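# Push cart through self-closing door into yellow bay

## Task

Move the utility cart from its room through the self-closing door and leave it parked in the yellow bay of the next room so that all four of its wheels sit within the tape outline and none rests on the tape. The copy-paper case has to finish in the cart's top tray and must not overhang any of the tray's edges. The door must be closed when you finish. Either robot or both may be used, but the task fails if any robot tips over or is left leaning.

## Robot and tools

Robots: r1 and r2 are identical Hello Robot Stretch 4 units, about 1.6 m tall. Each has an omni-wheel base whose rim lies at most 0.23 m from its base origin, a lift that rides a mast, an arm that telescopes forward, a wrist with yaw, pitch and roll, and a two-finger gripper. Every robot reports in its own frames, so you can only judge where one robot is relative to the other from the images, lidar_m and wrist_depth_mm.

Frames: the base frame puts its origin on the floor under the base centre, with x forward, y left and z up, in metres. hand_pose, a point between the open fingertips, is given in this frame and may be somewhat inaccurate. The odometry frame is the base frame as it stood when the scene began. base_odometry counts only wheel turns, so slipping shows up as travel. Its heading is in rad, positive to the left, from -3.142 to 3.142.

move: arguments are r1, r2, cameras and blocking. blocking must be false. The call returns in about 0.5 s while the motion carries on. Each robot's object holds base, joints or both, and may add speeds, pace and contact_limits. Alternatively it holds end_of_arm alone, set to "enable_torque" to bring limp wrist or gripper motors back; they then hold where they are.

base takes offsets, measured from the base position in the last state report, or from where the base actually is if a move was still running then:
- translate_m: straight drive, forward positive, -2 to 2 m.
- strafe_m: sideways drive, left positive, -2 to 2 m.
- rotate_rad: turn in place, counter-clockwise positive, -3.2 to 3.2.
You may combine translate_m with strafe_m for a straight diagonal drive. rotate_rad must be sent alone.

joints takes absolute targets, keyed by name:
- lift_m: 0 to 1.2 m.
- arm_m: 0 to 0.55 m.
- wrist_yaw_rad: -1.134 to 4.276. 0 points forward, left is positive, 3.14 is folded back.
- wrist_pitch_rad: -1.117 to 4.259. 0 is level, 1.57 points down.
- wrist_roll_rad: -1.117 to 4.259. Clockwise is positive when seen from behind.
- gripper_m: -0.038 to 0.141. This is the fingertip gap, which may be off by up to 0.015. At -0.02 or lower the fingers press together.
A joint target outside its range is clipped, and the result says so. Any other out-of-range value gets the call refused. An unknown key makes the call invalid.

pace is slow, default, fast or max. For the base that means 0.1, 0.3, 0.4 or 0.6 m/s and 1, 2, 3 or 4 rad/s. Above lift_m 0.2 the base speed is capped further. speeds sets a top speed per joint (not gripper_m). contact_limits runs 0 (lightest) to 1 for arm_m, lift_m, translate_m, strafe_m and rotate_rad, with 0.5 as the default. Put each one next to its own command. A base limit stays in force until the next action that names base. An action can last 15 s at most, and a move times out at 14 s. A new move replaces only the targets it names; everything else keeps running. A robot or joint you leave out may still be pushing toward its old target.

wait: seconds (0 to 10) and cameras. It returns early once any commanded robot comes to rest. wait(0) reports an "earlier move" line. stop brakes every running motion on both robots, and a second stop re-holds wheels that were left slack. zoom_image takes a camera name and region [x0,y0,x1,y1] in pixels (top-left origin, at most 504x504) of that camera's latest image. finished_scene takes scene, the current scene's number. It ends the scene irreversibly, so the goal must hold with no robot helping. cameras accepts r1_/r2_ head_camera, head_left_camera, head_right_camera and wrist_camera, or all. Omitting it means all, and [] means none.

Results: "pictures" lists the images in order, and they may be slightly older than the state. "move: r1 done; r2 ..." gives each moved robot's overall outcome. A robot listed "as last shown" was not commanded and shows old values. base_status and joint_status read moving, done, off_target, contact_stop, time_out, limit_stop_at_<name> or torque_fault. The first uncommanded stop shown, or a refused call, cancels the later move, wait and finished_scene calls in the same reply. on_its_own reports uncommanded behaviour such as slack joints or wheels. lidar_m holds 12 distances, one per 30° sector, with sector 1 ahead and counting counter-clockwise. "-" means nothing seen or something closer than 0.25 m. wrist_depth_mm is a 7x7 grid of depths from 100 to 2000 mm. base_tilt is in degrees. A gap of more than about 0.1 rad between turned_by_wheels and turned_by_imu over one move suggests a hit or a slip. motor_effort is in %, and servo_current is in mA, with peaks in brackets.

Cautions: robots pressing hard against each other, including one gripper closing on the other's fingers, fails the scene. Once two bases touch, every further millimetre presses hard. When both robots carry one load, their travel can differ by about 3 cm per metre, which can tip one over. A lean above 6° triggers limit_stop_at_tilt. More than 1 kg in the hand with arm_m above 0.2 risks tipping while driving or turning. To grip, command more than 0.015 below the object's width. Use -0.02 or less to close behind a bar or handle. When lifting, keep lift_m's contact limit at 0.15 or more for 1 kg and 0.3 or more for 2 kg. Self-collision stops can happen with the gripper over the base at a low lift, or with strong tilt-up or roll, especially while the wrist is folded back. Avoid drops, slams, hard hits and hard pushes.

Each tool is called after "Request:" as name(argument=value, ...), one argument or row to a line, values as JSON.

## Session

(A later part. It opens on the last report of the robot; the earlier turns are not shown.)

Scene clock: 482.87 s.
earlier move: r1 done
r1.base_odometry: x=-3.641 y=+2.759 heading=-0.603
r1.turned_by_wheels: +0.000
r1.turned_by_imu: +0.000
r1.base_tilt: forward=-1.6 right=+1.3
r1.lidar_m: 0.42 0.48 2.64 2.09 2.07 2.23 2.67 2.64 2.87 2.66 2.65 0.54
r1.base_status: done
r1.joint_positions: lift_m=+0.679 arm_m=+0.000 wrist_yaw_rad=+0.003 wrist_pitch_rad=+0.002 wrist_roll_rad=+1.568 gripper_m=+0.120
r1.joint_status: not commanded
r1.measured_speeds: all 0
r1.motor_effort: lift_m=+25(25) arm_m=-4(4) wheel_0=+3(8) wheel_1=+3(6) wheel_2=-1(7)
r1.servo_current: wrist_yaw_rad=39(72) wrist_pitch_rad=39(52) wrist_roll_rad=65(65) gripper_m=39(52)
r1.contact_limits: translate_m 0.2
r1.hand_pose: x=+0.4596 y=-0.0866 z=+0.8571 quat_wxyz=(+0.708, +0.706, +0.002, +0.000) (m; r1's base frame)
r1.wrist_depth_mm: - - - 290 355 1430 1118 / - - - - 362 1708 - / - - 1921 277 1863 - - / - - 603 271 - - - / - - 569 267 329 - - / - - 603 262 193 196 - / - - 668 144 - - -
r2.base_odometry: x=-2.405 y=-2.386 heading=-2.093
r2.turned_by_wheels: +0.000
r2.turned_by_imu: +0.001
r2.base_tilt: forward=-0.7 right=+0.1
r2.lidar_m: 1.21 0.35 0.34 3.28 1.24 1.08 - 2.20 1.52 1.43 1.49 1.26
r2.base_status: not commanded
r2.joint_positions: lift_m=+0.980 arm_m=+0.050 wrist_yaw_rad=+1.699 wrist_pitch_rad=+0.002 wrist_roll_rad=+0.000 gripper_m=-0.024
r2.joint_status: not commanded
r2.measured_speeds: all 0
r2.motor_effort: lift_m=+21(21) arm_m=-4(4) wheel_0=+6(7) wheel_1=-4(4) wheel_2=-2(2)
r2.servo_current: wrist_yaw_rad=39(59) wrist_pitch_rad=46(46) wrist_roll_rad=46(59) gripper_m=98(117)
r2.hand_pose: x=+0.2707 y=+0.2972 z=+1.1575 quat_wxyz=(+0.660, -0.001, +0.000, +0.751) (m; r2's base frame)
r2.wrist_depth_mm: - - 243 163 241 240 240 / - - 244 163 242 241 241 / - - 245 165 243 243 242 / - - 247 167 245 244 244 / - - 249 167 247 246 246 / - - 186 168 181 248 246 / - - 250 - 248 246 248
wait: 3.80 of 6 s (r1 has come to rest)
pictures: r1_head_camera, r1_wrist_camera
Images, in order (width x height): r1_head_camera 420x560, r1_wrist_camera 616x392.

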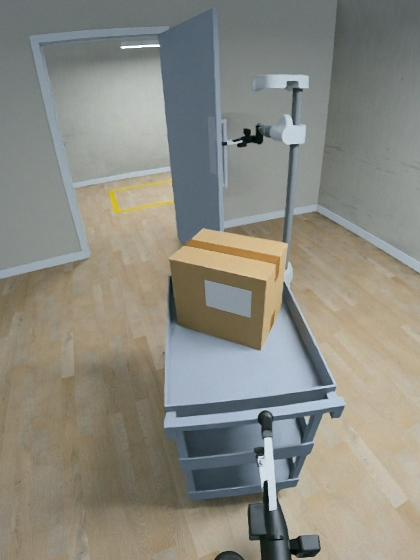

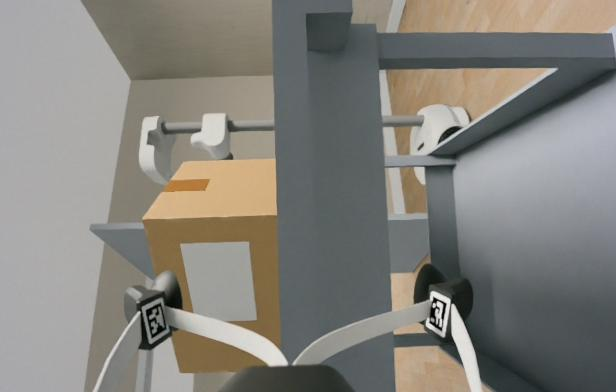

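Request:
move(
  blocking=false,
  r1={"base":{"translate_m":0.09},"joints":{"lift_m":0.685},"pace":"slow","contact_limits":{"translate_m":0.2}},
  cameras=[],
)

Request:
wait(
  seconds=4,
  cameras=["r1_head_camera","r1_wrist_camera"],
)

Scene clock: 490.20 s.
move: r1 moving
r1.base_odometry: x=-3.631 y=+2.752 heading=-0.603
r1.turned_by_wheels: +0.000
r1.turned_by_imu: +0.000
r1.base_tilt: forward=-1.6 right=+1.3
r1.lidar_m: 0.45 0.48 2.64 2.09 2.09 2.23 2.71 2.66 2.91 2.67 2.62 0.51
r1.base_status: translate_m moving
r1.joint_positions: lift_m=+0.684 arm_m=+0.000 wrist_yaw_rad=+0.003 wrist_pitch_rad=+0.002 wrist_roll_rad=+1.568 gripper_m=+0.120
r1.joint_status: lift_m moving
r1.measured_speeds: translate_m=+0.049 strafe_m=+0.000 rotate_rad=+0.001 lift_m=+0.000 arm_m=+0.000 wrist_yaw_rad=+0.000 wrist_pitch_rad=+0.000 wrist_roll_rad=+0.000
r1.motor_effort: lift_m=+23(27) arm_m=-4(4) wheel_0=+5(7) wheel_1=+6(6) wheel_2=-5(6)
r1.servo_current: wrist_yaw_rad=65(65) wrist_pitch_rad=39(52) wrist_roll_rad=33(59) gripper_m=39(46)
r1.contact_limits: translate_m 0.2
r1.hand_pose: x=+0.4596 y=-0.0866 z=+0.8621 quat_wxyz=(+0.708, +0.706, +0.002, +0.000) (m; r1's base frame)
r1.wrist_depth_mm: - - - - 342 343 345 / - - - - 355 1756 - / - - 1921 265 325 - - / - - 597 260 322 - - / - - 559 549 315 - - / - - 591 253 192 196 - / - - 661 144 309 - -
r2: as last shown
r2.turned_by_imu: +0.000
r2.lidar_m: 1.20 0.33 0.33 3.27 1.24 1.07 - 2.20 1.57 1.46 1.50 1.30
r2.motor_effort: lift_m=+21(21) arm_m=-4(4) wheel_0=+6(7) wheel_1=-4(4) wheel_2=-1(2)
r2.servo_current: wrist_yaw_rad=52(52) wrist_pitch_rad=39(46) wrist_roll_rad=46(59) gripper_m=104(104)
r2.wrist_depth_mm: - - 244 163 241 240 238 / - - 245 163 242 241 240 / - - 246 166 244 243 240 / - - 247 167 246 244 244 / - - 248 167 248 246 246 / - - 187 168 181 247 246 / - - 250 - 249 248 248
pictures: none
No camera images: "cameras" was empty.

Scene clock: 491.87 s.
earlier move: r1 done
r1.base_odometry: x=-3.567 y=+2.708 heading=-0.603
r1.turned_by_wheels: +0.000
r1.turned_by_imu: +0.000
r1.base_tilt: forward=-1.6 right=+1.3
r1.lidar_m: 0.38 0.39 2.66 2.13 2.11 2.27 2.78 2.72 2.98 2.63 2.58 0.45
r1.base_status: done
r1.joint_positions: lift_m=+0.684 arm_m=+0.000 wrist_yaw_rad=+0.003 wrist_pitch_rad=+0.002 wrist_roll_rad=+1.568 gripper_m=+0.120
r1.joint_status: all done
r1.measured_speeds: all 0
r1.motor_effort: lift_m=+25(27) arm_m=-4(4) wheel_0=+4(8) wheel_1=+2(7) wheel_2=-1(7)
r1.servo_current: wrist_yaw_rad=52(78) wrist_pitch_rad=46(52) wrist_roll_rad=20(65) gripper_m=39(52)
r1.contact_limits: translate_m 0.2
r1.hand_pose: x=+0.4596 y=-0.0866 z=+0.8621 quat_wxyz=(+0.708, +0.706, +0.002, +0.000) (m; r1's base frame)
r1.wrist_depth_mm: - - - 254 253 281 1138 / - - - 250 250 1756 1229 / - - 1756 245 246 - - / - - 521 240 243 - - / - 480 477 179 236 - - / - 496 508 177 234 196 - / - - 554 145 231 - -
r2.base_odometry: x=-2.405 y=-2.386 heading=-2.093
r2.turned_by_wheels: +0.000
r2.turned_by_imu: +0.000
r2.base_tilt: forward=-0.7 right=+0.1
r2.lidar_m: 1.19 0.36 0.35 3.28 1.22 1.07 - 2.21 1.56 1.45 1.51 1.27
r2.base_status: not commanded
r2.joint_positions: lift_m=+0.980 arm_m=+0.050 wrist_yaw_rad=+1.699 wrist_pitch_rad=+0.002 wrist_roll_rad=+0.000 gripper_m=-0.024
r2.joint_status: not commanded
r2.measured_speeds: all 0
r2.motor_effort: lift_m=+21(21) arm_m=-4(4) wheel_0=+6(7) wheel_1=-4(4) wheel_2=-2(2)
r2.servo_current: wrist_yaw_rad=39(59) wrist_pitch_rad=39(46) wrist_roll_rad=52(65) gripper_m=104(111)
r2.hand_pose: x=+0.2707 y=+0.2972 z=+1.1575 quat_wxyz=(+0.660, -0.001, +0.000, +0.751) (m; r2's base frame)
r2.wrist_depth_mm: - - 243 163 241 240 239 / - - 244 163 242 242 240 / - - 246 165 244 243 242 / - - 247 167 245 245 243 / - - 248 167 247 245 244 / - - 186 168 181 247 246 / - - 251 - 250 248 247
wait: 1.67 of 4 s (r1 has come to rest)
pictures: r1_head_camera, r1_wrist_camera
Images, in order (width x height): r1_head_camera 420x560, r1_wrist_camera 616x392.

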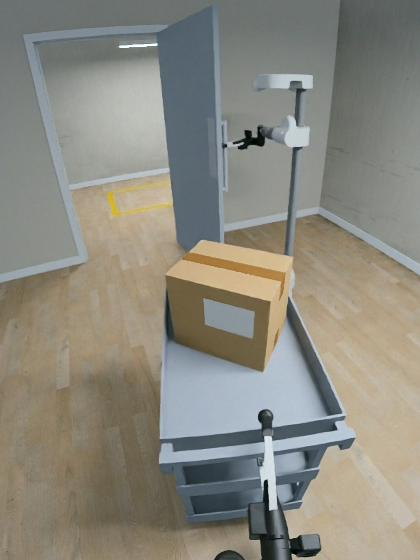

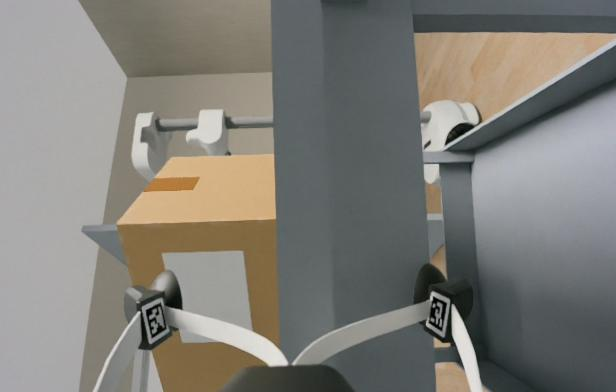

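Request:
move(
  blocking=false,
  r1={"joints":{"gripper_m":-0.03}},
  cameras=[],
)

Request:
wait(
  seconds=3,
  cameras=["r1_head_camera","r1_wrist_camera"],
)

Scene clock: 496.67 s.
move: r1 moving
r1.base_odometry: x=-3.567 y=+2.708 heading=-0.603
r1.turned_by_wheels: +0.000
r1.turned_by_imu: +0.000
r1.base_tilt: forward=-1.6 right=+1.2
r1.lidar_m: 0.36 0.39 2.67 2.13 2.11 2.25 2.77 2.72 2.97 2.64 2.60 0.42
r1.base_status: not commanded
r1.joint_positions: lift_m=+0.684 arm_m=+0.000 wrist_yaw_rad=+0.003 wrist_pitch_rad=+0.002 wrist_roll_rad=+1.568 gripper_m=+0.106
r1.joint_status: gripper_m moving
r1.measured_speeds: all 0
r1.motor_effort: lift_m=+25(25) arm_m=-4(4) wheel_0=+3(4) wheel_1=+2(2) wheel_2=-1(1)
r1.servo_current: wrist_yaw_rad=65(65) wrist_pitch_rad=39(46) wrist_roll_rad=46(59) gripper_m=85(98)
r1.contact_limits: translate_m 0.2
r1.hand_pose: x=+0.4596 y=-0.0866 z=+0.8621 quat_wxyz=(+0.708, +0.706, +0.002, +0.000) (m; r1's base frame)
r1.wrist_depth_mm: - - - 252 254 279 1138 / - - - 250 250 1756 1229 / - - 1808 246 246 1661 - / - - 517 241 242 - - / - 477 473 180 238 - - / - - 496 177 213 - - / - - 554 142 232 - -
r2: as last shown
r2.lidar_m: 1.18 0.35 0.34 3.29 1.25 1.07 - 2.22 1.56 1.46 1.50 1.28
r2.servo_current: wrist_yaw_rad=39(59) wrist_pitch_rad=46(46) wrist_roll_rad=46(52) gripper_m=104(104)
r2.wrist_depth_mm: - - 243 163 241 240 238 / - - 243 163 243 242 240 / - - 245 165 244 242 241 / - - 247 167 245 243 243 / - - 248 167 245 245 244 / - - 186 168 181 247 246 / - - 252 - 249 247 247
pictures: none
No camera images: "cameras" was empty.

Scene clock: 498.40 s.
earlier move: r1 done
r1.base_odometry: x=-3.567 y=+2.708 heading=-0.603
r1.turned_by_wheels: +0.000
r1.turned_by_imu: +0.000
r1.base_tilt: forward=-1.6 right=+1.3
r1.lidar_m: 0.37 0.37 2.68 2.14 2.10 2.28 2.76 2.73 2.98 2.61 2.61 0.43
r1.base_status: not commanded
r1.joint_positions: lift_m=+0.685 arm_m=+0.000 wrist_yaw_rad=+0.002 wrist_pitch_rad=+0.006 wrist_roll_rad=+1.568 gripper_m=-0.029
r1.joint_status: all done
r1.measured_speeds: all 0
r1.motor_effort: lift_m=+24(25) arm_m=+0(4) wheel_0=+3(5) wheel_1=+1(2) wheel_2=+0(1)
r1.servo_current: wrist_yaw_rad=52(72) wrist_pitch_rad=46(59) wrist_roll_rad=52(65) gripper_m=65(195)
r1.contact_limits: translate_m 0.2
r1.hand_pose: x=+0.4594 y=-0.0869 z=+0.8609 quat_wxyz=(+0.708, +0.706, +0.003, -0.002) (m; r1's base frame)
r1.wrist_depth_mm: - - - 248 250 265 281 / - - - 245 245 1708 1205 / - - 1808 241 242 1708 - / - - 525 179 238 - - / - 466 469 176 236 - - / - 517 205 193 182 - - / - 521 544 143 228 - -
r2.base_odometry: x=-2.405 y=-2.386 heading=-2.093
r2.turned_by_wheels: +0.000
r2.turned_by_imu: +0.000
r2.base_tilt: forward=-0.7 right=+0.0
r2.lidar_m: 1.19 0.36 0.34 3.28 1.24 1.09 - 2.21 1.54 1.46 1.50 1.28
r2.base_status: not commanded
r2.joint_positions: lift_m=+0.980 arm_m=+0.050 wrist_yaw_rad=+1.699 wrist_pitch_rad=+0.002 wrist_roll_rad=+0.000 gripper_m=-0.024
r2.joint_status: not commanded
r2.measured_speeds: all 0
r2.motor_effort: lift_m=+21(21) arm_m=-4(4) wheel_0=+7(7) wheel_1=-4(4) wheel_2=-2(2)
r2.servo_current: wrist_yaw_rad=46(59) wrist_pitch_rad=46(46) wrist_roll_rad=46(65) gripper_m=104(111)
r2.hand_pose: x=+0.2707 y=+0.2972 z=+1.1575 quat_wxyz=(+0.660, -0.001, +0.000, +0.751) (m; r2's base frame)
r2.wrist_depth_mm: - - 242 163 241 241 240 / - - 243 163 243 242 240 / - - 246 165 243 243 242 / - - 247 167 245 245 242 / - - 248 167 247 245 245 / - - 186 168 182 247 247 / - - 251 - 248 247 247
wait: 1.73 of 3 s (r1 has come to rest)
pictures: r1_head_camera, r1_wrist_camera
Images, in order (width x height): r1_head_camera 420x560, r1_wrist_camera 616x392.

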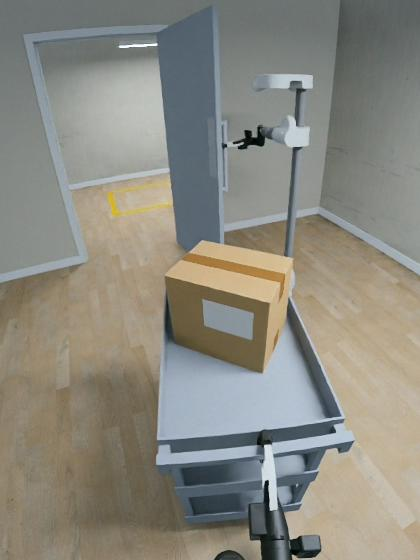

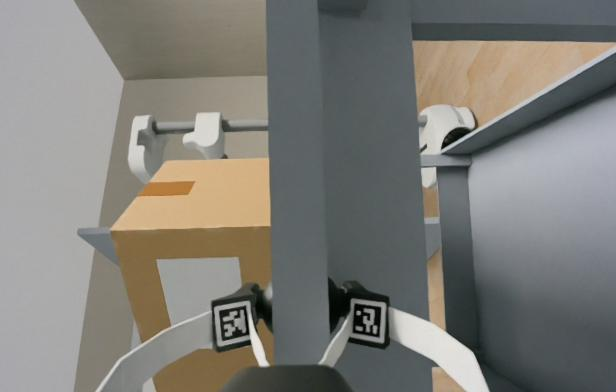

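Request:
move(
  blocking=false,
  r1={"base":{"translate_m":0.003,"strafe_m":-0.075},"joints":{"wrist_yaw_rad":0.13},"pace":"slow","speeds":{"wrist_yaw_rad":0.12}},
  cameras=[],
)

Request:
wait(
  seconds=4,
  cameras=["r1_head_camera","r1_wrist_camera"],
)

Scene clock: 522.50 s.
move: r1 moving
r1.base_odometry: x=-3.574 y=+2.696 heading=-0.603
r1.turned_by_wheels: +0.000
r1.turned_by_imu: +0.000
r1.base_tilt: forward=-1.6 right=+1.3
r1.lidar_m: 0.38 0.38 2.69 2.14 2.09 2.28 2.75 2.72 2.98 2.61 2.57 0.43
r1.base_status: translate_m moving; strafe_m moving
r1.joint_positions: lift_m=+0.685 arm_m=+0.000 wrist_yaw_rad=+0.050 wrist_pitch_rad=+0.006 wrist_roll_rad=+1.568 gripper_m=-0.029
r1.joint_status: wrist_yaw_rad moving
r1.measured_speeds: translate_m=+0.002 strafe_m=-0.054 rotate_rad=+0.000 lift_m=+0.000 arm_m=+0.000 wrist_yaw_rad=+0.120 wrist_pitch_rad=+0.000 wrist_roll_rad=+0.000
r1.motor_effort: lift_m=+24(24) arm_m=-4(4) wheel_0=+7(9) wheel_1=-4(6) wheel_2=-3(3)
r1.servo_current: wrist_yaw_rad=52(65) wrist_pitch_rad=46(52) wrist_roll_rad=52(59) gripper_m=59(72)
r1.hand_pose: x=+0.4633 y=-0.0730 z=+0.8609 quat_wxyz=(+0.708, +0.706, +0.020, +0.015) (m; r1's base frame)
r1.wrist_depth_mm: - - - 242 243 268 1098 / - - - - 238 1661 1205 / - - 1661 176 237 - - / - 580 496 174 236 - - / - 473 466 173 233 - - / - - 186 194 182 - - / - 539 549 145 228 - -
r2: as last shown
r2.base_tilt: forward=-0.7 right=+0.1
r2.lidar_m: 1.21 0.35 0.33 3.26 1.25 1.06 - 2.22 1.53 1.45 1.51 1.29
r2.motor_effort: lift_m=+21(21) arm_m=-4(4) wheel_0=+6(7) wheel_1=-3(4) wheel_2=-2(2)
r2.servo_current: wrist_yaw_rad=52(52) wrist_pitch_rad=52(52) wrist_roll_rad=39(52) gripper_m=98(104)
r2.wrist_depth_mm: - - 242 163 240 240 239 / - - 244 163 242 241 240 / - - 245 166 244 242 242 / - - 247 167 245 244 243 / - - 248 167 246 245 245 / - - 187 167 182 247 246 / - - 250 - 248 247 247
pictures: none
No camera images: "cameras" was empty.

Scene clock: 523.90 s.
earlier move: r1 done
r1.base_odometry: x=-3.607 y=+2.645 heading=-0.603
r1.turned_by_wheels: +0.000
r1.turned_by_imu: +0.000
r1.base_tilt: forward=-1.6 right=+1.3
r1.lidar_m: 0.39 0.38 2.75 2.20 2.17 2.34 2.74 2.71 2.95 2.57 2.53 0.44
r1.base_status: done
r1.joint_positions: lift_m=+0.685 arm_m=+0.000 wrist_yaw_rad=+0.132 wrist_pitch_rad=+0.006 wrist_roll_rad=+1.568 gripper_m=-0.029
r1.joint_status: all done
r1.measured_speeds: all 0
r1.motor_effort: lift_m=+24(24) arm_m=+4(4) wheel_0=+7(9) wheel_1=-2(8) wheel_2=+0(4)
r1.servo_current: wrist_yaw_rad=46(72) wrist_pitch_rad=46(59) wrist_roll_rad=52(59) gripper_m=59(72)
r1.hand_pose: x=+0.4683 y=-0.0486 z=+0.8609 quat_wxyz=(+0.707, +0.704, +0.049, +0.045) (m; r1's base frame)
r1.wrist_depth_mm: - - - 231 231 1537 1182 / - - - 230 231 1661 - / - - 627 230 231 - - / - 500 469 229 231 - - / - 480 473 169 231 - - / - - 188 169 185 - - / - - 180 129 231 135 -
r2.base_odometry: x=-2.405 y=-2.386 heading=-2.093
r2.turned_by_wheels: +0.000
r2.turned_by_imu: +0.000
r2.base_tilt: forward=-0.7 right=+0.0
r2.lidar_m: 1.20 0.35 0.35 3.29 1.25 1.08 - 2.19 1.53 1.45 1.49 1.27
r2.base_status: not commanded
r2.joint_positions: lift_m=+0.980 arm_m=+0.050 wrist_yaw_rad=+1.699 wrist_pitch_rad=+0.002 wrist_roll_rad=+0.000 gripper_m=-0.024
r2.joint_status: not commanded
r2.measured_speeds: all 0
r2.motor_effort: lift_m=+21(21) arm_m=-4(4) wheel_0=+7(7) wheel_1=-4(4) wheel_2=-1(2)
r2.servo_current: wrist_yaw_rad=39(59) wrist_pitch_rad=39(52) wrist_roll_rad=39(59) gripper_m=104(111)
r2.hand_pose: x=+0.2707 y=+0.2972 z=+1.1575 quat_wxyz=(+0.660, -0.001, +0.000, +0.751) (m; r2's base frame)
r2.wrist_depth_mm: - - 243 163 241 240 238 / - - 243 163 243 240 240 / - - 246 166 243 243 242 / - - 246 167 246 244 244 / - - 249 167 246 245 244 / - - 186 168 181 248 246 / - - 251 - 249 246 248
wait: 1.40 of 4 s (r1 has come to rest)
pictures: r1_head_camera, r1_wrist_camera
Images, in order (width x height): r1_head_camera 420x560, r1_wrist_camera 616x392.

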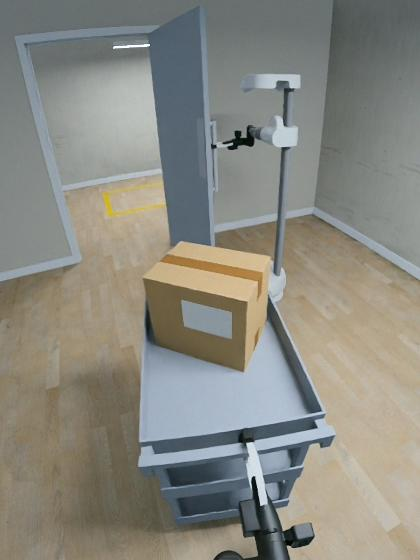

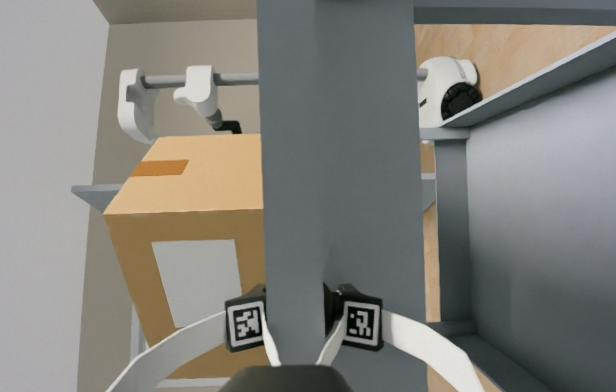

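Request:
move(
  blocking=false,
  r1={"base":{"translate_m":0.003,"strafe_m":-0.075},"joints":{"wrist_yaw_rad":0.26},"pace":"slow","speeds":{"wrist_yaw_rad":0.12}},
  cameras=[],
)

Request:
wait(
  seconds=4,
  cameras=["r1_head_camera","r1_wrist_camera"],
)

Scene clock: 533.63 s.
move: r1 moving
r1.base_odometry: x=-3.615 y=+2.633 heading=-0.603
r1.turned_by_wheels: +0.000
r1.turned_by_imu: +0.000
r1.base_tilt: forward=-1.6 right=+1.3
r1.lidar_m: 0.38 0.40 2.78 2.22 2.19 2.33 2.74 2.69 2.97 2.56 2.53 0.45
r1.base_status: translate_m moving; strafe_m moving
r1.joint_positions: lift_m=+0.685 arm_m=+0.000 wrist_yaw_rad=+0.182 wrist_pitch_rad=+0.006 wrist_roll_rad=+1.568 gripper_m=-0.029
r1.joint_status: wrist_yaw_rad moving
r1.measured_speeds: translate_m=+0.002 strafe_m=-0.054 rotate_rad=+0.001 lift_m=+0.000 arm_m=+0.000 wrist_yaw_rad=+0.122 wrist_pitch_rad=+0.000 wrist_roll_rad=+0.000
r1.motor_effort: lift_m=+24(24) arm_m=+4(4) wheel_0=+8(11) wheel_1=-5(7) wheel_2=-1(2)
r1.servo_current: wrist_yaw_rad=33(65) wrist_pitch_rad=52(59) wrist_roll_rad=52(65) gripper_m=59(72)
r1.hand_pose: x=+0.4703 y=-0.0338 z=+0.8609 quat_wxyz=(+0.705, +0.703, +0.066, +0.062) (m; r1's base frame)
r1.wrist_depth_mm: - - - 225 224 1618 1182 / - - - 224 226 1661 - / - - 580 226 228 - - / - 473 459 167 228 - - / - 484 484 167 229 - - / - - 208 185 183 - - / - - 180 - 231 135 -
r2: as last shown
r2.base_tilt: forward=-0.7 right=+0.1
r2.lidar_m: 1.21 0.33 0.34 3.29 1.26 1.06 - 2.19 1.54 1.46 1.51 1.27
r2.motor_effort: lift_m=+21(21) arm_m=-4(4) wheel_0=+6(7) wheel_1=-3(4) wheel_2=-2(2)
r2.servo_current: wrist_yaw_rad=52(52) wrist_pitch_rad=39(46) wrist_roll_rad=46(59) gripper_m=104(104)
r2.wrist_depth_mm: - - 243 162 242 241 240 / - - 244 163 242 242 240 / - - 246 165 244 243 242 / - - 247 167 245 244 243 / - - 247 167 247 245 245 / - - 186 168 181 246 246 / - - 251 - 249 247 248
pictures: none
No camera images: "cameras" was empty.

Scene clock: 535.03 s.
earlier move: r1 done
r1.base_odometry: x=-3.647 y=+2.581 heading=-0.602
r1.turned_by_wheels: +0.000
r1.turned_by_imu: +0.000
r1.base_tilt: forward=-1.6 right=+1.2
r1.lidar_m: 0.41 0.39 2.86 2.29 2.24 2.46 2.72 2.68 2.91 2.49 2.46 0.45
r1.base_status: done
r1.joint_positions: lift_m=+0.685 arm_m=+0.000 wrist_yaw_rad=+0.262 wrist_pitch_rad=+0.006 wrist_roll_rad=+1.568 gripper_m=-0.029
r1.joint_status: all done
r1.measured_speeds: all 0
r1.motor_effort: lift_m=+24(24) arm_m=+3(4) wheel_0=+7(11) wheel_1=-1(7) wheel_2=-1(4)
r1.servo_current: wrist_yaw_rad=46(78) wrist_pitch_rad=52(59) wrist_roll_rad=39(65) gripper_m=59(72)
r1.hand_pose: x=+0.4721 y=-0.0096 z=+0.8609 quat_wxyz=(+0.702, +0.700, +0.095, +0.090) (m; r1's base frame)
r1.wrist_depth_mm: - - - 221 221 1618 1160 / - - - 223 224 1661 - / - - 564 224 225 - - / - 466 459 166 229 - - / - 492 488 167 229 - - / - - 209 169 185 - - / - - 180 - 233 135 -
r2.base_odometry: x=-2.405 y=-2.386 heading=-2.093
r2.turned_by_wheels: +0.000
r2.turned_by_imu: +0.000
r2.base_tilt: forward=-0.6 right=+0.0
r2.lidar_m: 1.19 0.36 0.34 3.28 1.27 1.03 - 2.21 1.54 1.46 1.49 1.26
r2.base_status: not commanded
r2.joint_positions: lift_m=+0.980 arm_m=+0.050 wrist_yaw_rad=+1.699 wrist_pitch_rad=+0.002 wrist_roll_rad=+0.000 gripper_m=-0.024
r2.joint_status: not commanded
r2.measured_speeds: all 0
r2.motor_effort: lift_m=+21(21) arm_m=-4(4) wheel_0=+6(7) wheel_1=-4(4) wheel_2=-2(2)
r2.servo_current: wrist_yaw_rad=46(59) wrist_pitch_rad=39(46) wrist_roll_rad=39(59) gripper_m=104(111)
r2.hand_pose: x=+0.2707 y=+0.2972 z=+1.1575 quat_wxyz=(+0.660, -0.001, +0.000, +0.751) (m; r2's base frame)
r2.wrist_depth_mm: - - 243 163 241 240 239 / - - 244 163 242 242 240 / - - 246 166 244 242 242 / - - 247 167 245 244 243 / - - 248 168 246 245 246 / - - 187 167 181 246 245 / - - 251 - 250 247 248
wait: 1.40 of 4 s (r1 has come to rest)
pictures: r1_head_camera, r1_wrist_camera
Images, in order (width x height): r1_head_camera 420x560, r1_wrist_camera 616x392.

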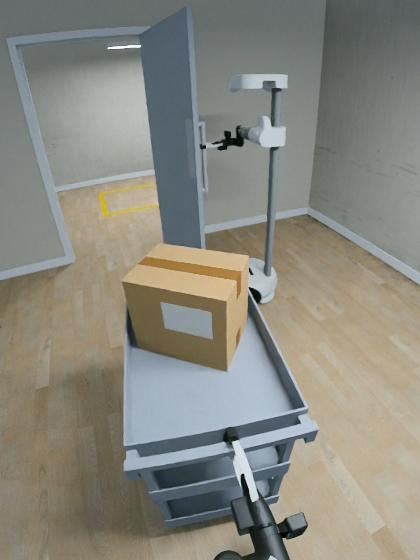

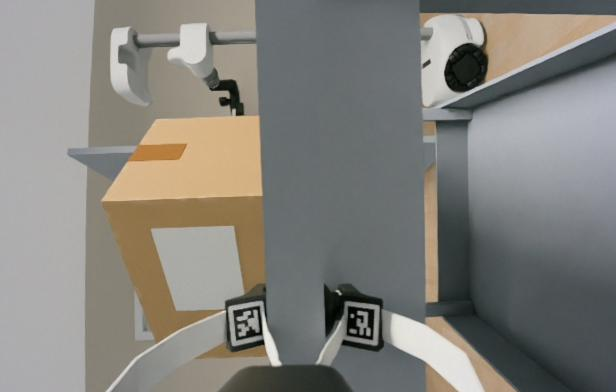

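Request:
move(
  blocking=false,
  r1={"base":{"translate_m":0.003,"strafe_m":-0.085},"joints":{"wrist_yaw_rad":0.42},"pace":"slow","speeds":{"wrist_yaw_rad":0.13}},
  cameras=[],
)

Request:
wait(
  seconds=4,
  cameras=["r1_head_camera","r1_wrist_camera"],
)

Scene clock: 540.33 s.
move: r1 moving
r1.base_odometry: x=-3.655 y=+2.569 heading=-0.602
r1.turned_by_wheels: +0.000
r1.turned_by_imu: +0.000
r1.base_tilt: forward=-1.6 right=+1.3
r1.lidar_m: 0.39 0.38 2.90 2.28 2.27 2.47 2.71 2.67 2.93 2.49 2.43 0.46
r1.base_status: translate_m moving; strafe_m moving
r1.joint_positions: lift_m=+0.685 arm_m=+0.000 wrist_yaw_rad=+0.316 wrist_pitch_rad=+0.006 wrist_roll_rad=+1.568 gripper_m=-0.029
r1.joint_status: wrist_yaw_rad moving
r1.measured_speeds: translate_m=+0.001 strafe_m=-0.055 rotate_rad=+0.004 lift_m=+0.000 arm_m=+0.000 wrist_yaw_rad=+0.140 wrist_pitch_rad=+0.000 wrist_roll_rad=+0.000
r1.motor_effort: lift_m=+24(24) arm_m=+3(4) wheel_0=+11(11) wheel_1=-6(8) wheel_2=-4(4)
r1.servo_current: wrist_yaw_rad=72(85) wrist_pitch_rad=46(52) wrist_roll_rad=59(59) gripper_m=59(65)
r1.hand_pose: x=+0.4722 y=+0.0065 z=+0.8609 quat_wxyz=(+0.700, +0.697, +0.113, +0.109) (m; r1's base frame)
r1.wrist_depth_mm: - - 1618 213 215 1537 1160 / - - - 216 217 1618 - / - 554 521 219 222 - - / - 452 455 163 224 - - / - 521 500 165 228 - - / - - 209 186 183 - - / - - 180 - 235 135 -
r2: as last shown
r2.base_tilt: forward=-0.7 right=+0.0
r2.lidar_m: 1.21 0.35 0.35 3.29 1.24 1.04 - 2.21 1.53 1.46 1.50 1.30
r2.servo_current: wrist_yaw_rad=46(59) wrist_pitch_rad=39(46) wrist_roll_rad=52(59) gripper_m=104(111)
r2.wrist_depth_mm: - - 243 163 240 240 240 / - - 245 163 242 241 240 / - - 246 166 244 241 241 / - - 247 167 245 245 244 / - - 249 167 246 245 243 / - - 187 168 182 247 246 / - - 250 - 249 247 247
pictures: none
No camera images: "cameras" was empty.

Scene clock: 541.83 s.
earlier move: r1 done
r1.base_odometry: x=-3.693 y=+2.510 heading=-0.602
r1.turned_by_wheels: +0.000
r1.turned_by_imu: +0.000
r1.base_tilt: forward=-1.6 right=+1.3
r1.lidar_m: 0.43 0.39 2.97 2.36 2.33 2.52 2.69 2.65 2.88 2.41 2.39 0.47
r1.base_status: done
r1.joint_positions: lift_m=+0.685 arm_m=+0.000 wrist_yaw_rad=+0.421 wrist_pitch_rad=+0.006 wrist_roll_rad=+1.568 gripper_m=-0.029
r1.joint_status: all done
r1.measured_speeds: all 0
r1.motor_effort: lift_m=+24(24) arm_m=+4(4) wheel_0=+6(13) wheel_1=-3(8) wheel_2=-2(4)
r1.servo_current: wrist_yaw_rad=46(85) wrist_pitch_rad=52(52) wrist_roll_rad=65(65) gripper_m=52(65)
r1.hand_pose: x=+0.4698 y=+0.0381 z=+0.8609 quat_wxyz=(+0.693, +0.690, +0.150, +0.146) (m; r1's base frame)
r1.wrist_depth_mm: - - - 206 209 1537 1182 / - - 1921 211 213 - - / - 517 500 214 217 - - / - 455 452 160 222 - - / - 539 512 164 226 - - / - - 209 168 183 - - / - - 180 129 237 135 -
r2.base_odometry: x=-2.405 y=-2.386 heading=-2.093
r2.turned_by_wheels: +0.000
r2.turned_by_imu: +0.000
r2.base_tilt: forward=-0.7 right=+0.1
r2.lidar_m: 1.22 0.35 0.35 3.29 1.31 1.04 - 2.22 1.54 1.45 1.50 1.28
r2.base_status: not commanded
r2.joint_positions: lift_m=+0.980 arm_m=+0.050 wrist_yaw_rad=+1.699 wrist_pitch_rad=+0.002 wrist_roll_rad=+0.000 gripper_m=-0.024
r2.joint_status: not commanded
r2.measured_speeds: all 0
r2.motor_effort: lift_m=+21(21) arm_m=-4(4) wheel_0=+6(7) wheel_1=-3(4) wheel_2=-2(2)
r2.servo_current: wrist_yaw_rad=46(65) wrist_pitch_rad=39(46) wrist_roll_rad=52(59) gripper_m=104(111)
r2.hand_pose: x=+0.2707 y=+0.2972 z=+1.1575 quat_wxyz=(+0.660, -0.001, +0.000, +0.751) (m; r2's base frame)
r2.wrist_depth_mm: - - 242 162 241 241 238 / - - 243 163 244 242 241 / - - 246 166 244 243 241 / - - 247 167 245 245 244 / - - 249 167 247 246 245 / - - 186 168 182 247 247 / - - 252 - 248 248 248
wait: 1.50 of 4 s (r1 has come to rest)
pictures: r1_head_camera, r1_wrist_camera
Images, in order (width x height): r1_head_camera 420x560, r1_wrist_camera 616x392.

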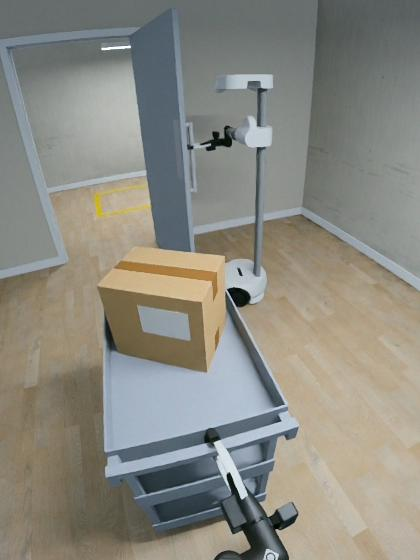

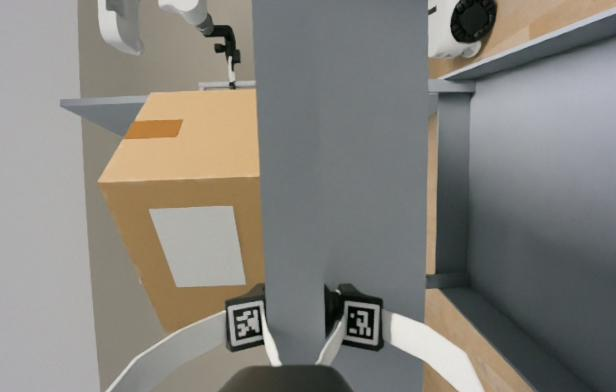

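Request:
move(
  blocking=false,
  r1={"base":{"translate_m":0.064,"strafe_m":-0.112},"joints":{"wrist_yaw_rad":0.57},"pace":"slow","speeds":{"wrist_yaw_rad":0.11}},
  cameras=[],
)

Request:
wait(
  seconds=4,
  cameras=["r1_head_camera"],
)

Request:
move(
  blocking=false,
  r1={"base":{"translate_m":0.064,"strafe_m":-0.112},"joints":{"wrist_yaw_rad":0.72},"pace":"slow","speeds":{"wrist_yaw_rad":0.11}},
  cameras=[],
)

Request:
wait(
  seconds=4,
  cameras=["r1_head_camera","r1_wrist_camera"],
)

Scene clock: 570.67 s.
move: r1 moving
r1.base_odometry: x=-3.694 y=+2.497 heading=-0.602
r1.turned_by_wheels: +0.000
r1.turned_by_imu: +0.000
r1.base_tilt: forward=-1.6 right=+1.2
r1.lidar_m: 0.44 0.40 2.97 2.34 2.33 2.53 2.67 2.66 2.90 2.41 2.38 0.47
r1.base_status: translate_m moving; strafe_m moving
r1.joint_positions: lift_m=+0.685 arm_m=+0.000 wrist_yaw_rad=+0.466 wrist_pitch_rad=+0.006 wrist_roll_rad=+1.568 gripper_m=-0.029
r1.joint_status: wrist_yaw_rad moving
r1.measured_speeds: translate_m=+0.024 strafe_m=-0.042 rotate_rad=+0.001 lift_m=+0.000 arm_m=+0.000 wrist_yaw_rad=+0.111 wrist_pitch_rad=+0.000 wrist_roll_rad=+0.000
r1.motor_effort: lift_m=+24(24) arm_m=+3(4) wheel_0=+6(12) wheel_1=-3(5) wheel_2=-5(5)
r1.servo_current: wrist_yaw_rad=52(72) wrist_pitch_rad=52(59) wrist_roll_rad=59(59) gripper_m=59(59)
r1.hand_pose: x=+0.4678 y=+0.0515 z=+0.8609 quat_wxyz=(+0.689, +0.687, +0.165, +0.161) (m; r1's base frame)
r1.wrist_depth_mm: - - - 200 203 1537 - / - - 585 - 208 - - / - 492 477 154 213 - - / - 462 459 158 218 - - / - - 525 162 224 - - / - - 209 168 183 - - / - - 180 131 238 135 -
r2: as last shown
r2.base_tilt: forward=-0.7 right=+0.0
r2.lidar_m: 1.19 0.34 0.36 3.30 1.29 1.03 - 2.19 1.57 1.46 1.51 1.28
r2.motor_effort: lift_m=+21(21) arm_m=-4(5) wheel_0=+6(7) wheel_1=-4(4) wheel_2=-2(2)
r2.servo_current: wrist_yaw_rad=46(52) wrist_pitch_rad=39(46) wrist_roll_rad=52(52) gripper_m=104(104)
r2.wrist_depth_mm: - - 243 163 241 242 239 / - - 245 163 243 242 240 / - - 246 165 244 243 242 / - - 247 167 245 244 244 / - - 249 167 247 245 245 / - - 186 168 181 247 246 / - - 251 - 249 247 247
pictures: none
No camera images: "cameras" was empty.

Scene clock: 572.73 s.
earlier move: r1 done
r1.base_odometry: x=-3.703 y=+2.381 heading=-0.603
r1.turned_by_wheels: +0.000
r1.turned_by_imu: -0.001
r1.base_tilt: forward=-1.6 right=+1.3
r1.lidar_m: 0.45 0.35 3.11 2.50 2.44 2.65 2.69 2.67 2.91 2.27 2.25 2.47
r1.base_status: done
r1.joint_positions: lift_m=+0.685 arm_m=+0.000 wrist_yaw_rad=+0.569 wrist_pitch_rad=+0.006 wrist_roll_rad=+1.568 gripper_m=-0.029
r1.joint_status: all done
r1.measured_speeds: all 0
r1.motor_effort: lift_m=+24(24) arm_m=+4(4) wheel_0=+3(12) wheel_1=-4(5) wheel_2=-3(7)
r1.servo_current: wrist_yaw_rad=52(91) wrist_pitch_rad=46(59) wrist_roll_rad=26(65) gripper_m=59(65)
r1.hand_pose: x=+0.4610 y=+0.0817 z=+0.8609 quat_wxyz=(+0.680, +0.677, +0.200, +0.196) (m; r1's base frame)
r1.wrist_depth_mm: - - - 203 206 1537 - / - - 580 - 211 - - / - 508 484 213 216 - - / - 459 452 159 220 - - / - 544 521 163 225 - - / - - 210 168 183 - - / - - 180 130 237 135 -
r2.base_odometry: x=-2.405 y=-2.386 heading=-2.093
r2.turned_by_wheels: +0.000
r2.turned_by_imu: +0.000
r2.base_tilt: forward=-0.7 right=+0.0
r2.lidar_m: 1.18 0.36 0.33 3.29 1.28 1.01 - 2.23 1.56 1.45 1.49 1.29
r2.base_status: not commanded
r2.joint_positions: lift_m=+0.980 arm_m=+0.050 wrist_yaw_rad=+1.699 wrist_pitch_rad=+0.002 wrist_roll_rad=+0.000 gripper_m=-0.024
r2.joint_status: not commanded
r2.measured_speeds: all 0
r2.motor_effort: lift_m=+21(21) arm_m=-4(5) wheel_0=+6(7) wheel_1=-4(4) wheel_2=-2(2)
r2.servo_current: wrist_yaw_rad=59(59) wrist_pitch_rad=46(46) wrist_roll_rad=39(59) gripper_m=98(111)
r2.hand_pose: x=+0.2707 y=+0.2972 z=+1.1575 quat_wxyz=(+0.660, -0.001, +0.000, +0.751) (m; r2's base frame)
r2.wrist_depth_mm: - - 242 163 241 240 239 / - - 244 163 242 242 240 / - - 245 165 244 242 242 / - - 246 167 245 244 244 / - - 248 167 246 246 245 / - - 186 168 182 247 247 / - - 251 - 249 248 248
wait: 2.07 of 4 s (r1 has come to rest)
pictures: r1_head_camera
Images, in order (width x height): r1_head_camera 420x560.

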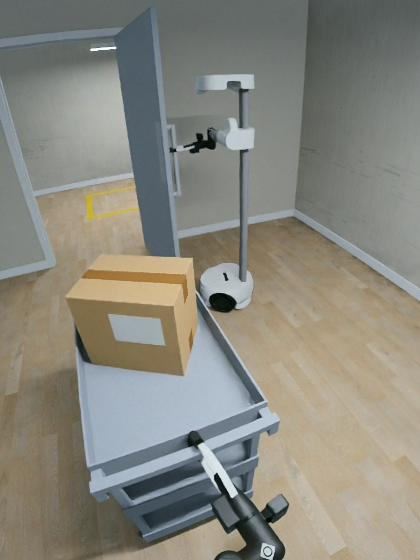

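Scene clock: 573.23 s.
move: r1 moving
r1.base_odometry: x=-3.704 y=+2.369 heading=-0.603
r1.turned_by_wheels: +0.000
r1.turned_by_imu: +0.000
r1.base_tilt: forward=-1.6 right=+1.3
r1.lidar_m: 0.44 0.35 3.16 2.50 2.45 2.66 2.71 2.67 2.86 2.28 2.24 2.45
r1.base_status: translate_m moving; strafe_m moving
r1.joint_positions: lift_m=+0.685 arm_m=+0.000 wrist_yaw_rad=+0.615 wrist_pitch_rad=+0.006 wrist_roll_rad=+1.568 gripper_m=-0.029
r1.joint_status: wrist_yaw_rad moving
r1.measured_speeds: translate_m=+0.024 strafe_m=-0.043 rotate_rad=-0.001 lift_m=+0.000 arm_m=+0.000 wrist_yaw_rad=+0.110 wrist_pitch_rad=+0.000 wrist_roll_rad=+0.000
r1.motor_effort: lift_m=+24(24) arm_m=+4(4) wheel_0=+6(8) wheel_1=-4(6) wheel_2=-5(6)
r1.servo_current: wrist_yaw_rad=52(85) wrist_pitch_rad=46(52) wrist_roll_rad=59(65) gripper_m=59(65)
r1.hand_pose: x=+0.4568 y=+0.0951 z=+0.8609 quat_wxyz=(+0.675, +0.672, +0.216, +0.212) (m; r1's base frame)
r1.wrist_depth_mm: - - - 144 200 1576 - / - - 564 202 205 - - / - 477 462 151 211 - - / - 466 462 156 217 - - / - - 535 161 225 - - / - - 210 167 182 788 - / - - 180 131 238 135 -
r2: as last shown
r2.lidar_m: 1.21 0.34 0.35 3.29 1.30 1.00 - 2.19 1.55 1.45 1.51 1.26
r2.motor_effort: lift_m=+21(21) arm_m=-4(4) wheel_0=+6(7) wheel_1=-4(4) wheel_2=-2(2)
r2.servo_current: wrist_yaw_rad=39(52) wrist_pitch_rad=46(46) wrist_roll_rad=46(59) gripper_m=98(111)
r2.wrist_depth_mm: - - 244 163 240 241 240 / - - 244 163 244 241 241 / - - 245 165 244 243 242 / - - 246 167 245 244 243 / - - 248 167 246 246 244 / - - 186 168 181 247 246 / - - 252 - 249 247 248
pictures: none
No camera images: "cameras" was empty.

Scene clock: 575.30 s.
earlier move: r1 done
r1.base_odometry: x=-3.714 y=+2.253 heading=-0.603
r1.turned_by_wheels: +0.000
r1.turned_by_imu: +0.000
r1.base_tilt: forward=-1.6 right=+1.2
r1.lidar_m: 0.41 0.36 0.36 2.62 2.55 2.78 2.72 2.67 2.72 2.16 2.13 2.32
r1.base_status: done
r1.joint_positions: lift_m=+0.685 arm_m=+0.000 wrist_yaw_rad=+0.719 wrist_pitch_rad=+0.006 wrist_roll_rad=+1.568 gripper_m=-0.029
r1.joint_status: all done
r1.measured_speeds: all 0
r1.motor_effort: lift_m=+24(24) arm_m=+4(4) wheel_0=+4(10) wheel_1=-3(6) wheel_2=-2(7)
r1.servo_current: wrist_yaw_rad=46(85) wrist_pitch_rad=46(59) wrist_roll_rad=52(65) gripper_m=52(65)
r1.hand_pose: x=+0.4454 y=+0.1242 z=+0.8609 quat_wxyz=(+0.664, +0.660, +0.251, +0.247) (m; r1's base frame)
r1.wrist_depth_mm: - - - 198 202 1537 - / - - 580 - 207 - - / - 492 469 - 213 - - / - 455 459 157 218 - - / - - 525 161 225 - - / - - 210 168 182 - - / - - 177 129 240 135 -
r2.base_odometry: x=-2.405 y=-2.386 heading=-2.093
r2.turned_by_wheels: +0.000
r2.turned_by_imu: +0.000
r2.base_tilt: forward=-0.7 right=+0.0
r2.lidar_m: 1.20 0.36 0.34 3.28 3.37 0.96 1.43 2.18 1.55 1.47 1.49 1.30
r2.base_status: not commanded
r2.joint_positions: lift_m=+0.980 arm_m=+0.050 wrist_yaw_rad=+1.699 wrist_pitch_rad=+0.002 wrist_roll_rad=+0.000 gripper_m=-0.024
r2.joint_status: not commanded
r2.measured_speeds: all 0
r2.motor_effort: lift_m=+21(21) arm_m=-4(5) wheel_0=+6(7) wheel_1=-3(4) wheel_2=-2(2)
r2.servo_current: wrist_yaw_rad=46(59) wrist_pitch_rad=39(46) wrist_roll_rad=46(65) gripper_m=98(111)
r2.hand_pose: x=+0.2707 y=+0.2972 z=+1.1575 quat_wxyz=(+0.660, -0.001, +0.000, +0.751) (m; r2's base frame)
r2.wrist_depth_mm: - - 244 163 241 239 240 / - - 244 163 243 242 241 / - - 245 165 243 243 242 / - - 248 167 245 245 243 / - - 248 167 247 247 244 / - - 186 168 181 248 246 / - - 250 - 249 248 247
wait: 2.07 of 4 s (r1 has come to rest)
pictures: r1_head_camera, r1_wrist_camera
Images, in order (width x height): r1_head_camera 420x560, r1_wrist_camera 616x392.

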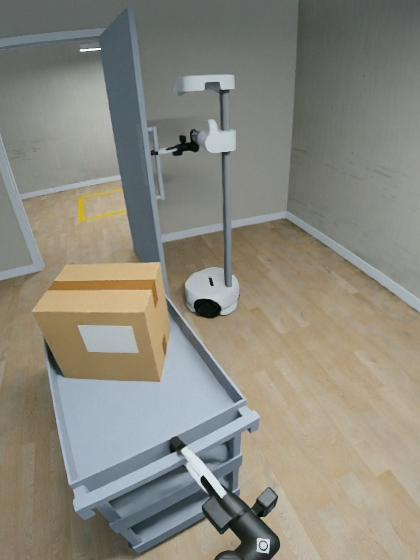

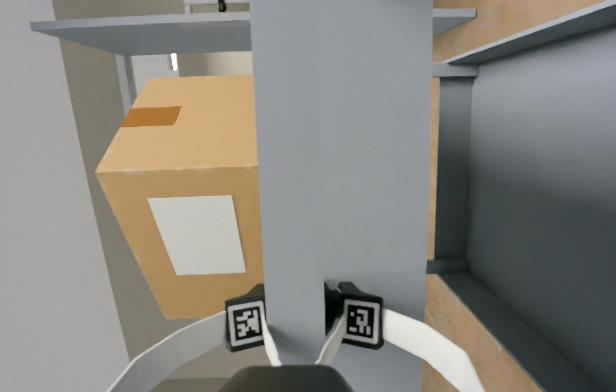

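Request:
move(
  blocking=false,
  r1={"base":{"translate_m":0.126,"strafe_m":-0.102},"joints":{"wrist_yaw_rad":0.92},"pace":"slow","speeds":{"wrist_yaw_rad":0.12}},
  cameras=[],
)

Request:
wait(
  seconds=4,
  cameras=["r1_head_camera","r1_head_left_camera"],
)

Scene clock: 591.23 s.
move: r1 moving
r1.base_odometry: x=-3.710 y=+2.240 heading=-0.603
r1.turned_by_wheels: +0.000
r1.turned_by_imu: -0.001
r1.base_tilt: forward=-1.6 right=+1.3
r1.lidar_m: 0.44 0.35 0.39 2.64 2.58 2.81 2.73 2.69 2.73 2.15 2.11 2.27
r1.base_status: translate_m moving; strafe_m moving
r1.joint_positions: lift_m=+0.685 arm_m=+0.000 wrist_yaw_rad=+0.770 wrist_pitch_rad=+0.006 wrist_roll_rad=+1.568 gripper_m=-0.029
r1.joint_status: wrist_yaw_rad moving
r1.measured_speeds: translate_m=+0.040 strafe_m=-0.033 rotate_rad=-0.003 lift_m=+0.000 arm_m=+0.000 wrist_yaw_rad=+0.120 wrist_pitch_rad=+0.000 wrist_roll_rad=+0.000
r1.motor_effort: lift_m=+24(24) arm_m=+4(4) wheel_0=+7(8) wheel_1=-4(5) wheel_2=-7(8)
r1.servo_current: wrist_yaw_rad=33(91) wrist_pitch_rad=46(59) wrist_roll_rad=39(65) gripper_m=59(65)
r1.hand_pose: x=+0.4388 y=+0.1379 z=+0.8609 quat_wxyz=(+0.657, +0.654, +0.267, +0.264) (m; r1's base frame)
r1.wrist_depth_mm: - - - - 196 1464 - / - - 539 199 202 - - / - 449 445 148 210 - - / - 473 466 155 216 - - / - - 544 159 224 - - / - - 210 167 182 1921 - / - - 176 131 239 135 -
r2: as last shown
r2.base_tilt: forward=-0.7 right=+0.1
r2.lidar_m: 1.21 0.36 0.35 3.29 3.36 0.96 1.43 2.23 1.55 1.46 1.51 1.31
r2.servo_current: wrist_yaw_rad=52(59) wrist_pitch_rad=39(46) wrist_roll_rad=46(52) gripper_m=98(104)
r2.wrist_depth_mm: - - 243 163 241 239 239 / - - 244 163 242 241 240 / - - 245 166 244 242 241 / - - 247 167 244 244 243 / - - 249 167 247 245 245 / - - 187 168 181 248 247 / - - 250 - 249 247 247
pictures: none
No camera images: "cameras" was empty.

Scene clock: 593.57 s.
earlier move: r1 done
r1.base_odometry: x=-3.668 y=+2.098 heading=-0.603
r1.turned_by_wheels: +0.000
r1.turned_by_imu: +0.000
r1.base_tilt: forward=-1.6 right=+1.3
r1.lidar_m: 0.42 0.35 0.34 2.78 2.70 2.95 2.81 2.75 2.54 2.01 1.96 2.19
r1.base_status: done
r1.joint_positions: lift_m=+0.685 arm_m=+0.000 wrist_yaw_rad=+0.918 wrist_pitch_rad=+0.006 wrist_roll_rad=+1.568 gripper_m=-0.029
r1.joint_status: all done
r1.measured_speeds: all 0
r1.motor_effort: lift_m=+24(24) arm_m=+4(4) wheel_0=+5(9) wheel_1=-3(5) wheel_2=-2(9)
r1.servo_current: wrist_yaw_rad=39(91) wrist_pitch_rad=39(59) wrist_roll_rad=46(65) gripper_m=59(65)
r1.hand_pose: x=+0.4154 y=+0.1761 z=+0.8609 quat_wxyz=(+0.636, +0.632, +0.315, +0.312) (m; r1's base frame)
r1.wrist_depth_mm: - - - - 195 1464 - / - - 544 200 203 - - / - 449 452 149 209 - - / - 473 466 155 216 - - / - - 535 159 224 - - / - - 213 185 183 1921 - / - - 177 131 240 135 -
r2.base_odometry: x=-2.405 y=-2.386 heading=-2.093
r2.turned_by_wheels: +0.000
r2.turned_by_imu: +0.000
r2.base_tilt: forward=-0.6 right=+0.1
r2.lidar_m: 1.19 0.31 0.36 3.26 3.38 0.89 1.29 2.20 1.54 1.46 1.48 1.29
r2.base_status: not commanded
r2.joint_positions: lift_m=+0.980 arm_m=+0.050 wrist_yaw_rad=+1.699 wrist_pitch_rad=+0.002 wrist_roll_rad=+0.000 gripper_m=-0.024
r2.joint_status: not commanded
r2.measured_speeds: all 0
r2.motor_effort: lift_m=+21(21) arm_m=-4(5) wheel_0=+6(7) wheel_1=-4(4) wheel_2=-2(2)
r2.servo_current: wrist_yaw_rad=46(59) wrist_pitch_rad=39(46) wrist_roll_rad=39(59) gripper_m=104(111)
r2.hand_pose: x=+0.2707 y=+0.2972 z=+1.1575 quat_wxyz=(+0.660, -0.001, +0.000, +0.751) (m; r2's base frame)
r2.wrist_depth_mm: - - 242 163 241 240 240 / - - 244 164 242 241 242 / - - 246 165 243 242 242 / - - 247 167 246 244 244 / - - 249 167 247 245 245 / - - 186 168 181 247 246 / - - 251 - 248 248 247
wait: 2.33 of 4 s (r1 has come to rest)
pictures: r1_head_camera, r1_head_left_camera
Images, in order (width x height): r1_head_camera 420x560, r1_head_left_camera 420x672.

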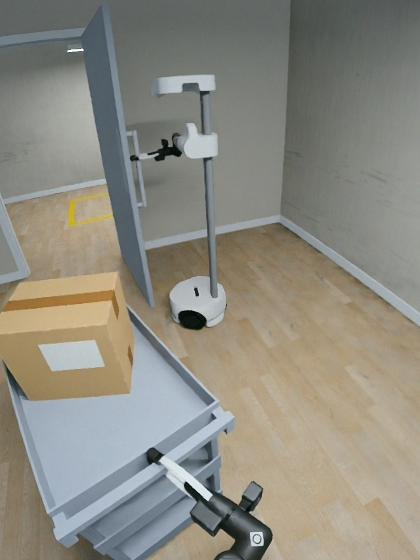

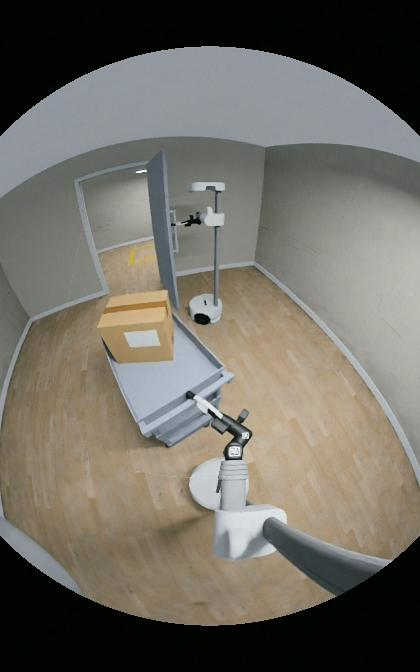

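Request:
move(
  blocking=false,
  r1={"base":{"translate_m":0.22,"strafe_m":0.205},"pace":"slow"},
  cameras=[],
)

Request:
wait(
  seconds=5,
  cameras=["r1_head_camera","r1_head_left_camera"],
)

Scene clock: 602.40 s.
move: r1 moving
r1.base_odometry: x=-3.655 y=+2.099 heading=-0.603
r1.turned_by_wheels: -0.001
r1.turned_by_imu: -0.001
r1.base_tilt: forward=-1.6 right=+1.2
r1.lidar_m: 0.45 0.35 0.34 2.77 2.71 2.96 2.82 2.78 2.56 2.03 1.99 2.19
r1.base_status: translate_m moving; strafe_m moving
r1.joint_positions: lift_m=+0.685 arm_m=+0.000 wrist_yaw_rad=+0.918 wrist_pitch_rad=+0.006 wrist_roll_rad=+1.568 gripper_m=-0.029
r1.joint_status: not commanded
r1.measured_speeds: translate_m=+0.038 strafe_m=+0.035 rotate_rad=+0.000 lift_m=+0.000 arm_m=+0.000 wrist_yaw_rad=+0.000 wrist_pitch_rad=+0.000 wrist_roll_rad=+0.000
r1.motor_effort: lift_m=+24(24) arm_m=+4(4) wheel_0=-4(6) wheel_1=+8(9) wheel_2=-7(9)
r1.servo_current: wrist_yaw_rad=52(65) wrist_pitch_rad=52(59) wrist_roll_rad=46(59) gripper_m=59(59)
r1.hand_pose: x=+0.4154 y=+0.1761 z=+0.8609 quat_wxyz=(+0.636, +0.632, +0.315, +0.312) (m; r1's base frame)
r1.wrist_depth_mm: - - - 147 204 1618 1182 / - - 591 150 208 - - / - 496 477 153 213 - - / - 459 459 158 220 - - / - - 521 162 224 - - / - - 564 166 182 - - / - - 177 - 237 135 -
r2: as last shown
r2.base_tilt: forward=-0.7 right=+0.0
r2.lidar_m: 1.19 0.35 0.34 3.28 1.32 0.90 1.28 2.23 1.52 1.45 1.52 1.30
r2.motor_effort: lift_m=+21(21) arm_m=-4(4) wheel_0=+6(7) wheel_1=-3(4) wheel_2=-2(2)
r2.servo_current: wrist_yaw_rad=46(52) wrist_pitch_rad=33(46) wrist_roll_rad=46(59) gripper_m=98(104)
r2.wrist_depth_mm: - - 243 163 241 239 239 / - - 244 163 242 241 241 / - - 246 165 243 242 243 / - - 247 167 246 244 243 / - - 248 167 246 246 245 / - - 186 168 181 247 246 / - - 251 - 248 247 248
pictures: none
No camera images: "cameras" was empty.

Scene clock: 606.13 s.
earlier move: r1 done
r1.base_odometry: x=-3.371 y=+2.142 heading=-0.603
r1.turned_by_wheels: +0.000
r1.turned_by_imu: +0.000
r1.base_tilt: forward=-1.6 right=+1.3
r1.lidar_m: 0.47 0.31 0.30 2.64 2.60 2.83 3.08 3.04 2.68 2.12 2.07 2.29
r1.base_status: done
r1.joint_positions: lift_m=+0.685 arm_m=+0.000 wrist_yaw_rad=+0.918 wrist_pitch_rad=+0.006 wrist_roll_rad=+1.568 gripper_m=-0.029
r1.joint_status: not commanded
r1.measured_speeds: all 0
r1.motor_effort: lift_m=+24(24) arm_m=+4(4) wheel_0=-5(11) wheel_1=+2(9) wheel_2=-2(10)
r1.servo_current: wrist_yaw_rad=52(72) wrist_pitch_rad=46(59) wrist_roll_rad=46(65) gripper_m=59(65)
r1.hand_pose: x=+0.4156 y=+0.1759 z=+0.8609 quat_wxyz=(+0.636, +0.632, +0.315, +0.312) (m; r1's base frame)
r1.wrist_depth_mm: - - - 247 249 268 1078 / - - - 244 244 1661 1182 / - - - 237 240 1808 - / - - 525 234 237 - - / - 466 466 173 234 - - / - 508 209 185 181 - - / - - 183 133 225 127 -
r2.base_odometry: x=-2.405 y=-2.386 heading=-2.093
r2.turned_by_wheels: +0.000
r2.turned_by_imu: +0.001
r2.base_tilt: forward=-0.6 right=+0.0
r2.lidar_m: 1.21 0.35 0.34 3.30 0.93 0.94 1.55 2.21 1.53 1.44 1.50 1.29
r2.base_status: not commanded
r2.joint_positions: lift_m=+0.980 arm_m=+0.050 wrist_yaw_rad=+1.699 wrist_pitch_rad=+0.002 wrist_roll_rad=+0.000 gripper_m=-0.024
r2.joint_status: not commanded
r2.measured_speeds: all 0
r2.motor_effort: lift_m=+21(21) arm_m=-4(5) wheel_0=+6(7) wheel_1=-4(4) wheel_2=-2(2)
r2.servo_current: wrist_yaw_rad=52(59) wrist_pitch_rad=46(46) wrist_roll_rad=52(59) gripper_m=104(111)
r2.hand_pose: x=+0.2707 y=+0.2972 z=+1.1575 quat_wxyz=(+0.660, -0.001, +0.000, +0.751) (m; r2's base frame)
r2.wrist_depth_mm: - - 242 163 241 240 241 / - - 244 163 242 242 240 / - - 246 165 244 244 243 / - - 247 167 244 245 244 / - - 249 167 247 246 245 / - - 187 168 182 248 247 / - - 251 - 249 248 247
wait: 3.73 of 5 s (r1 has come to rest)
pictures: r1_head_camera, r1_head_left_camera
Images, in order (width x height): r1_head_camera 420x560, r1_head_left_camera 420x672.

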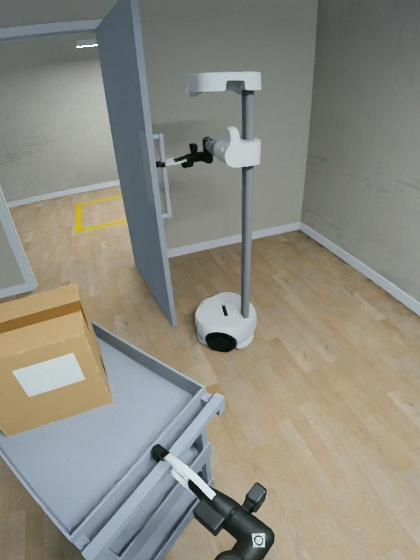

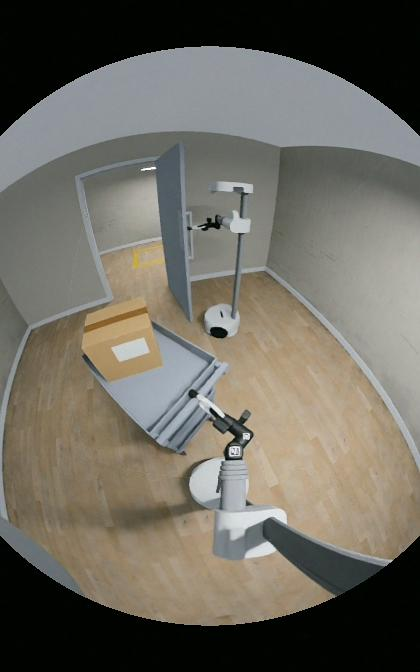

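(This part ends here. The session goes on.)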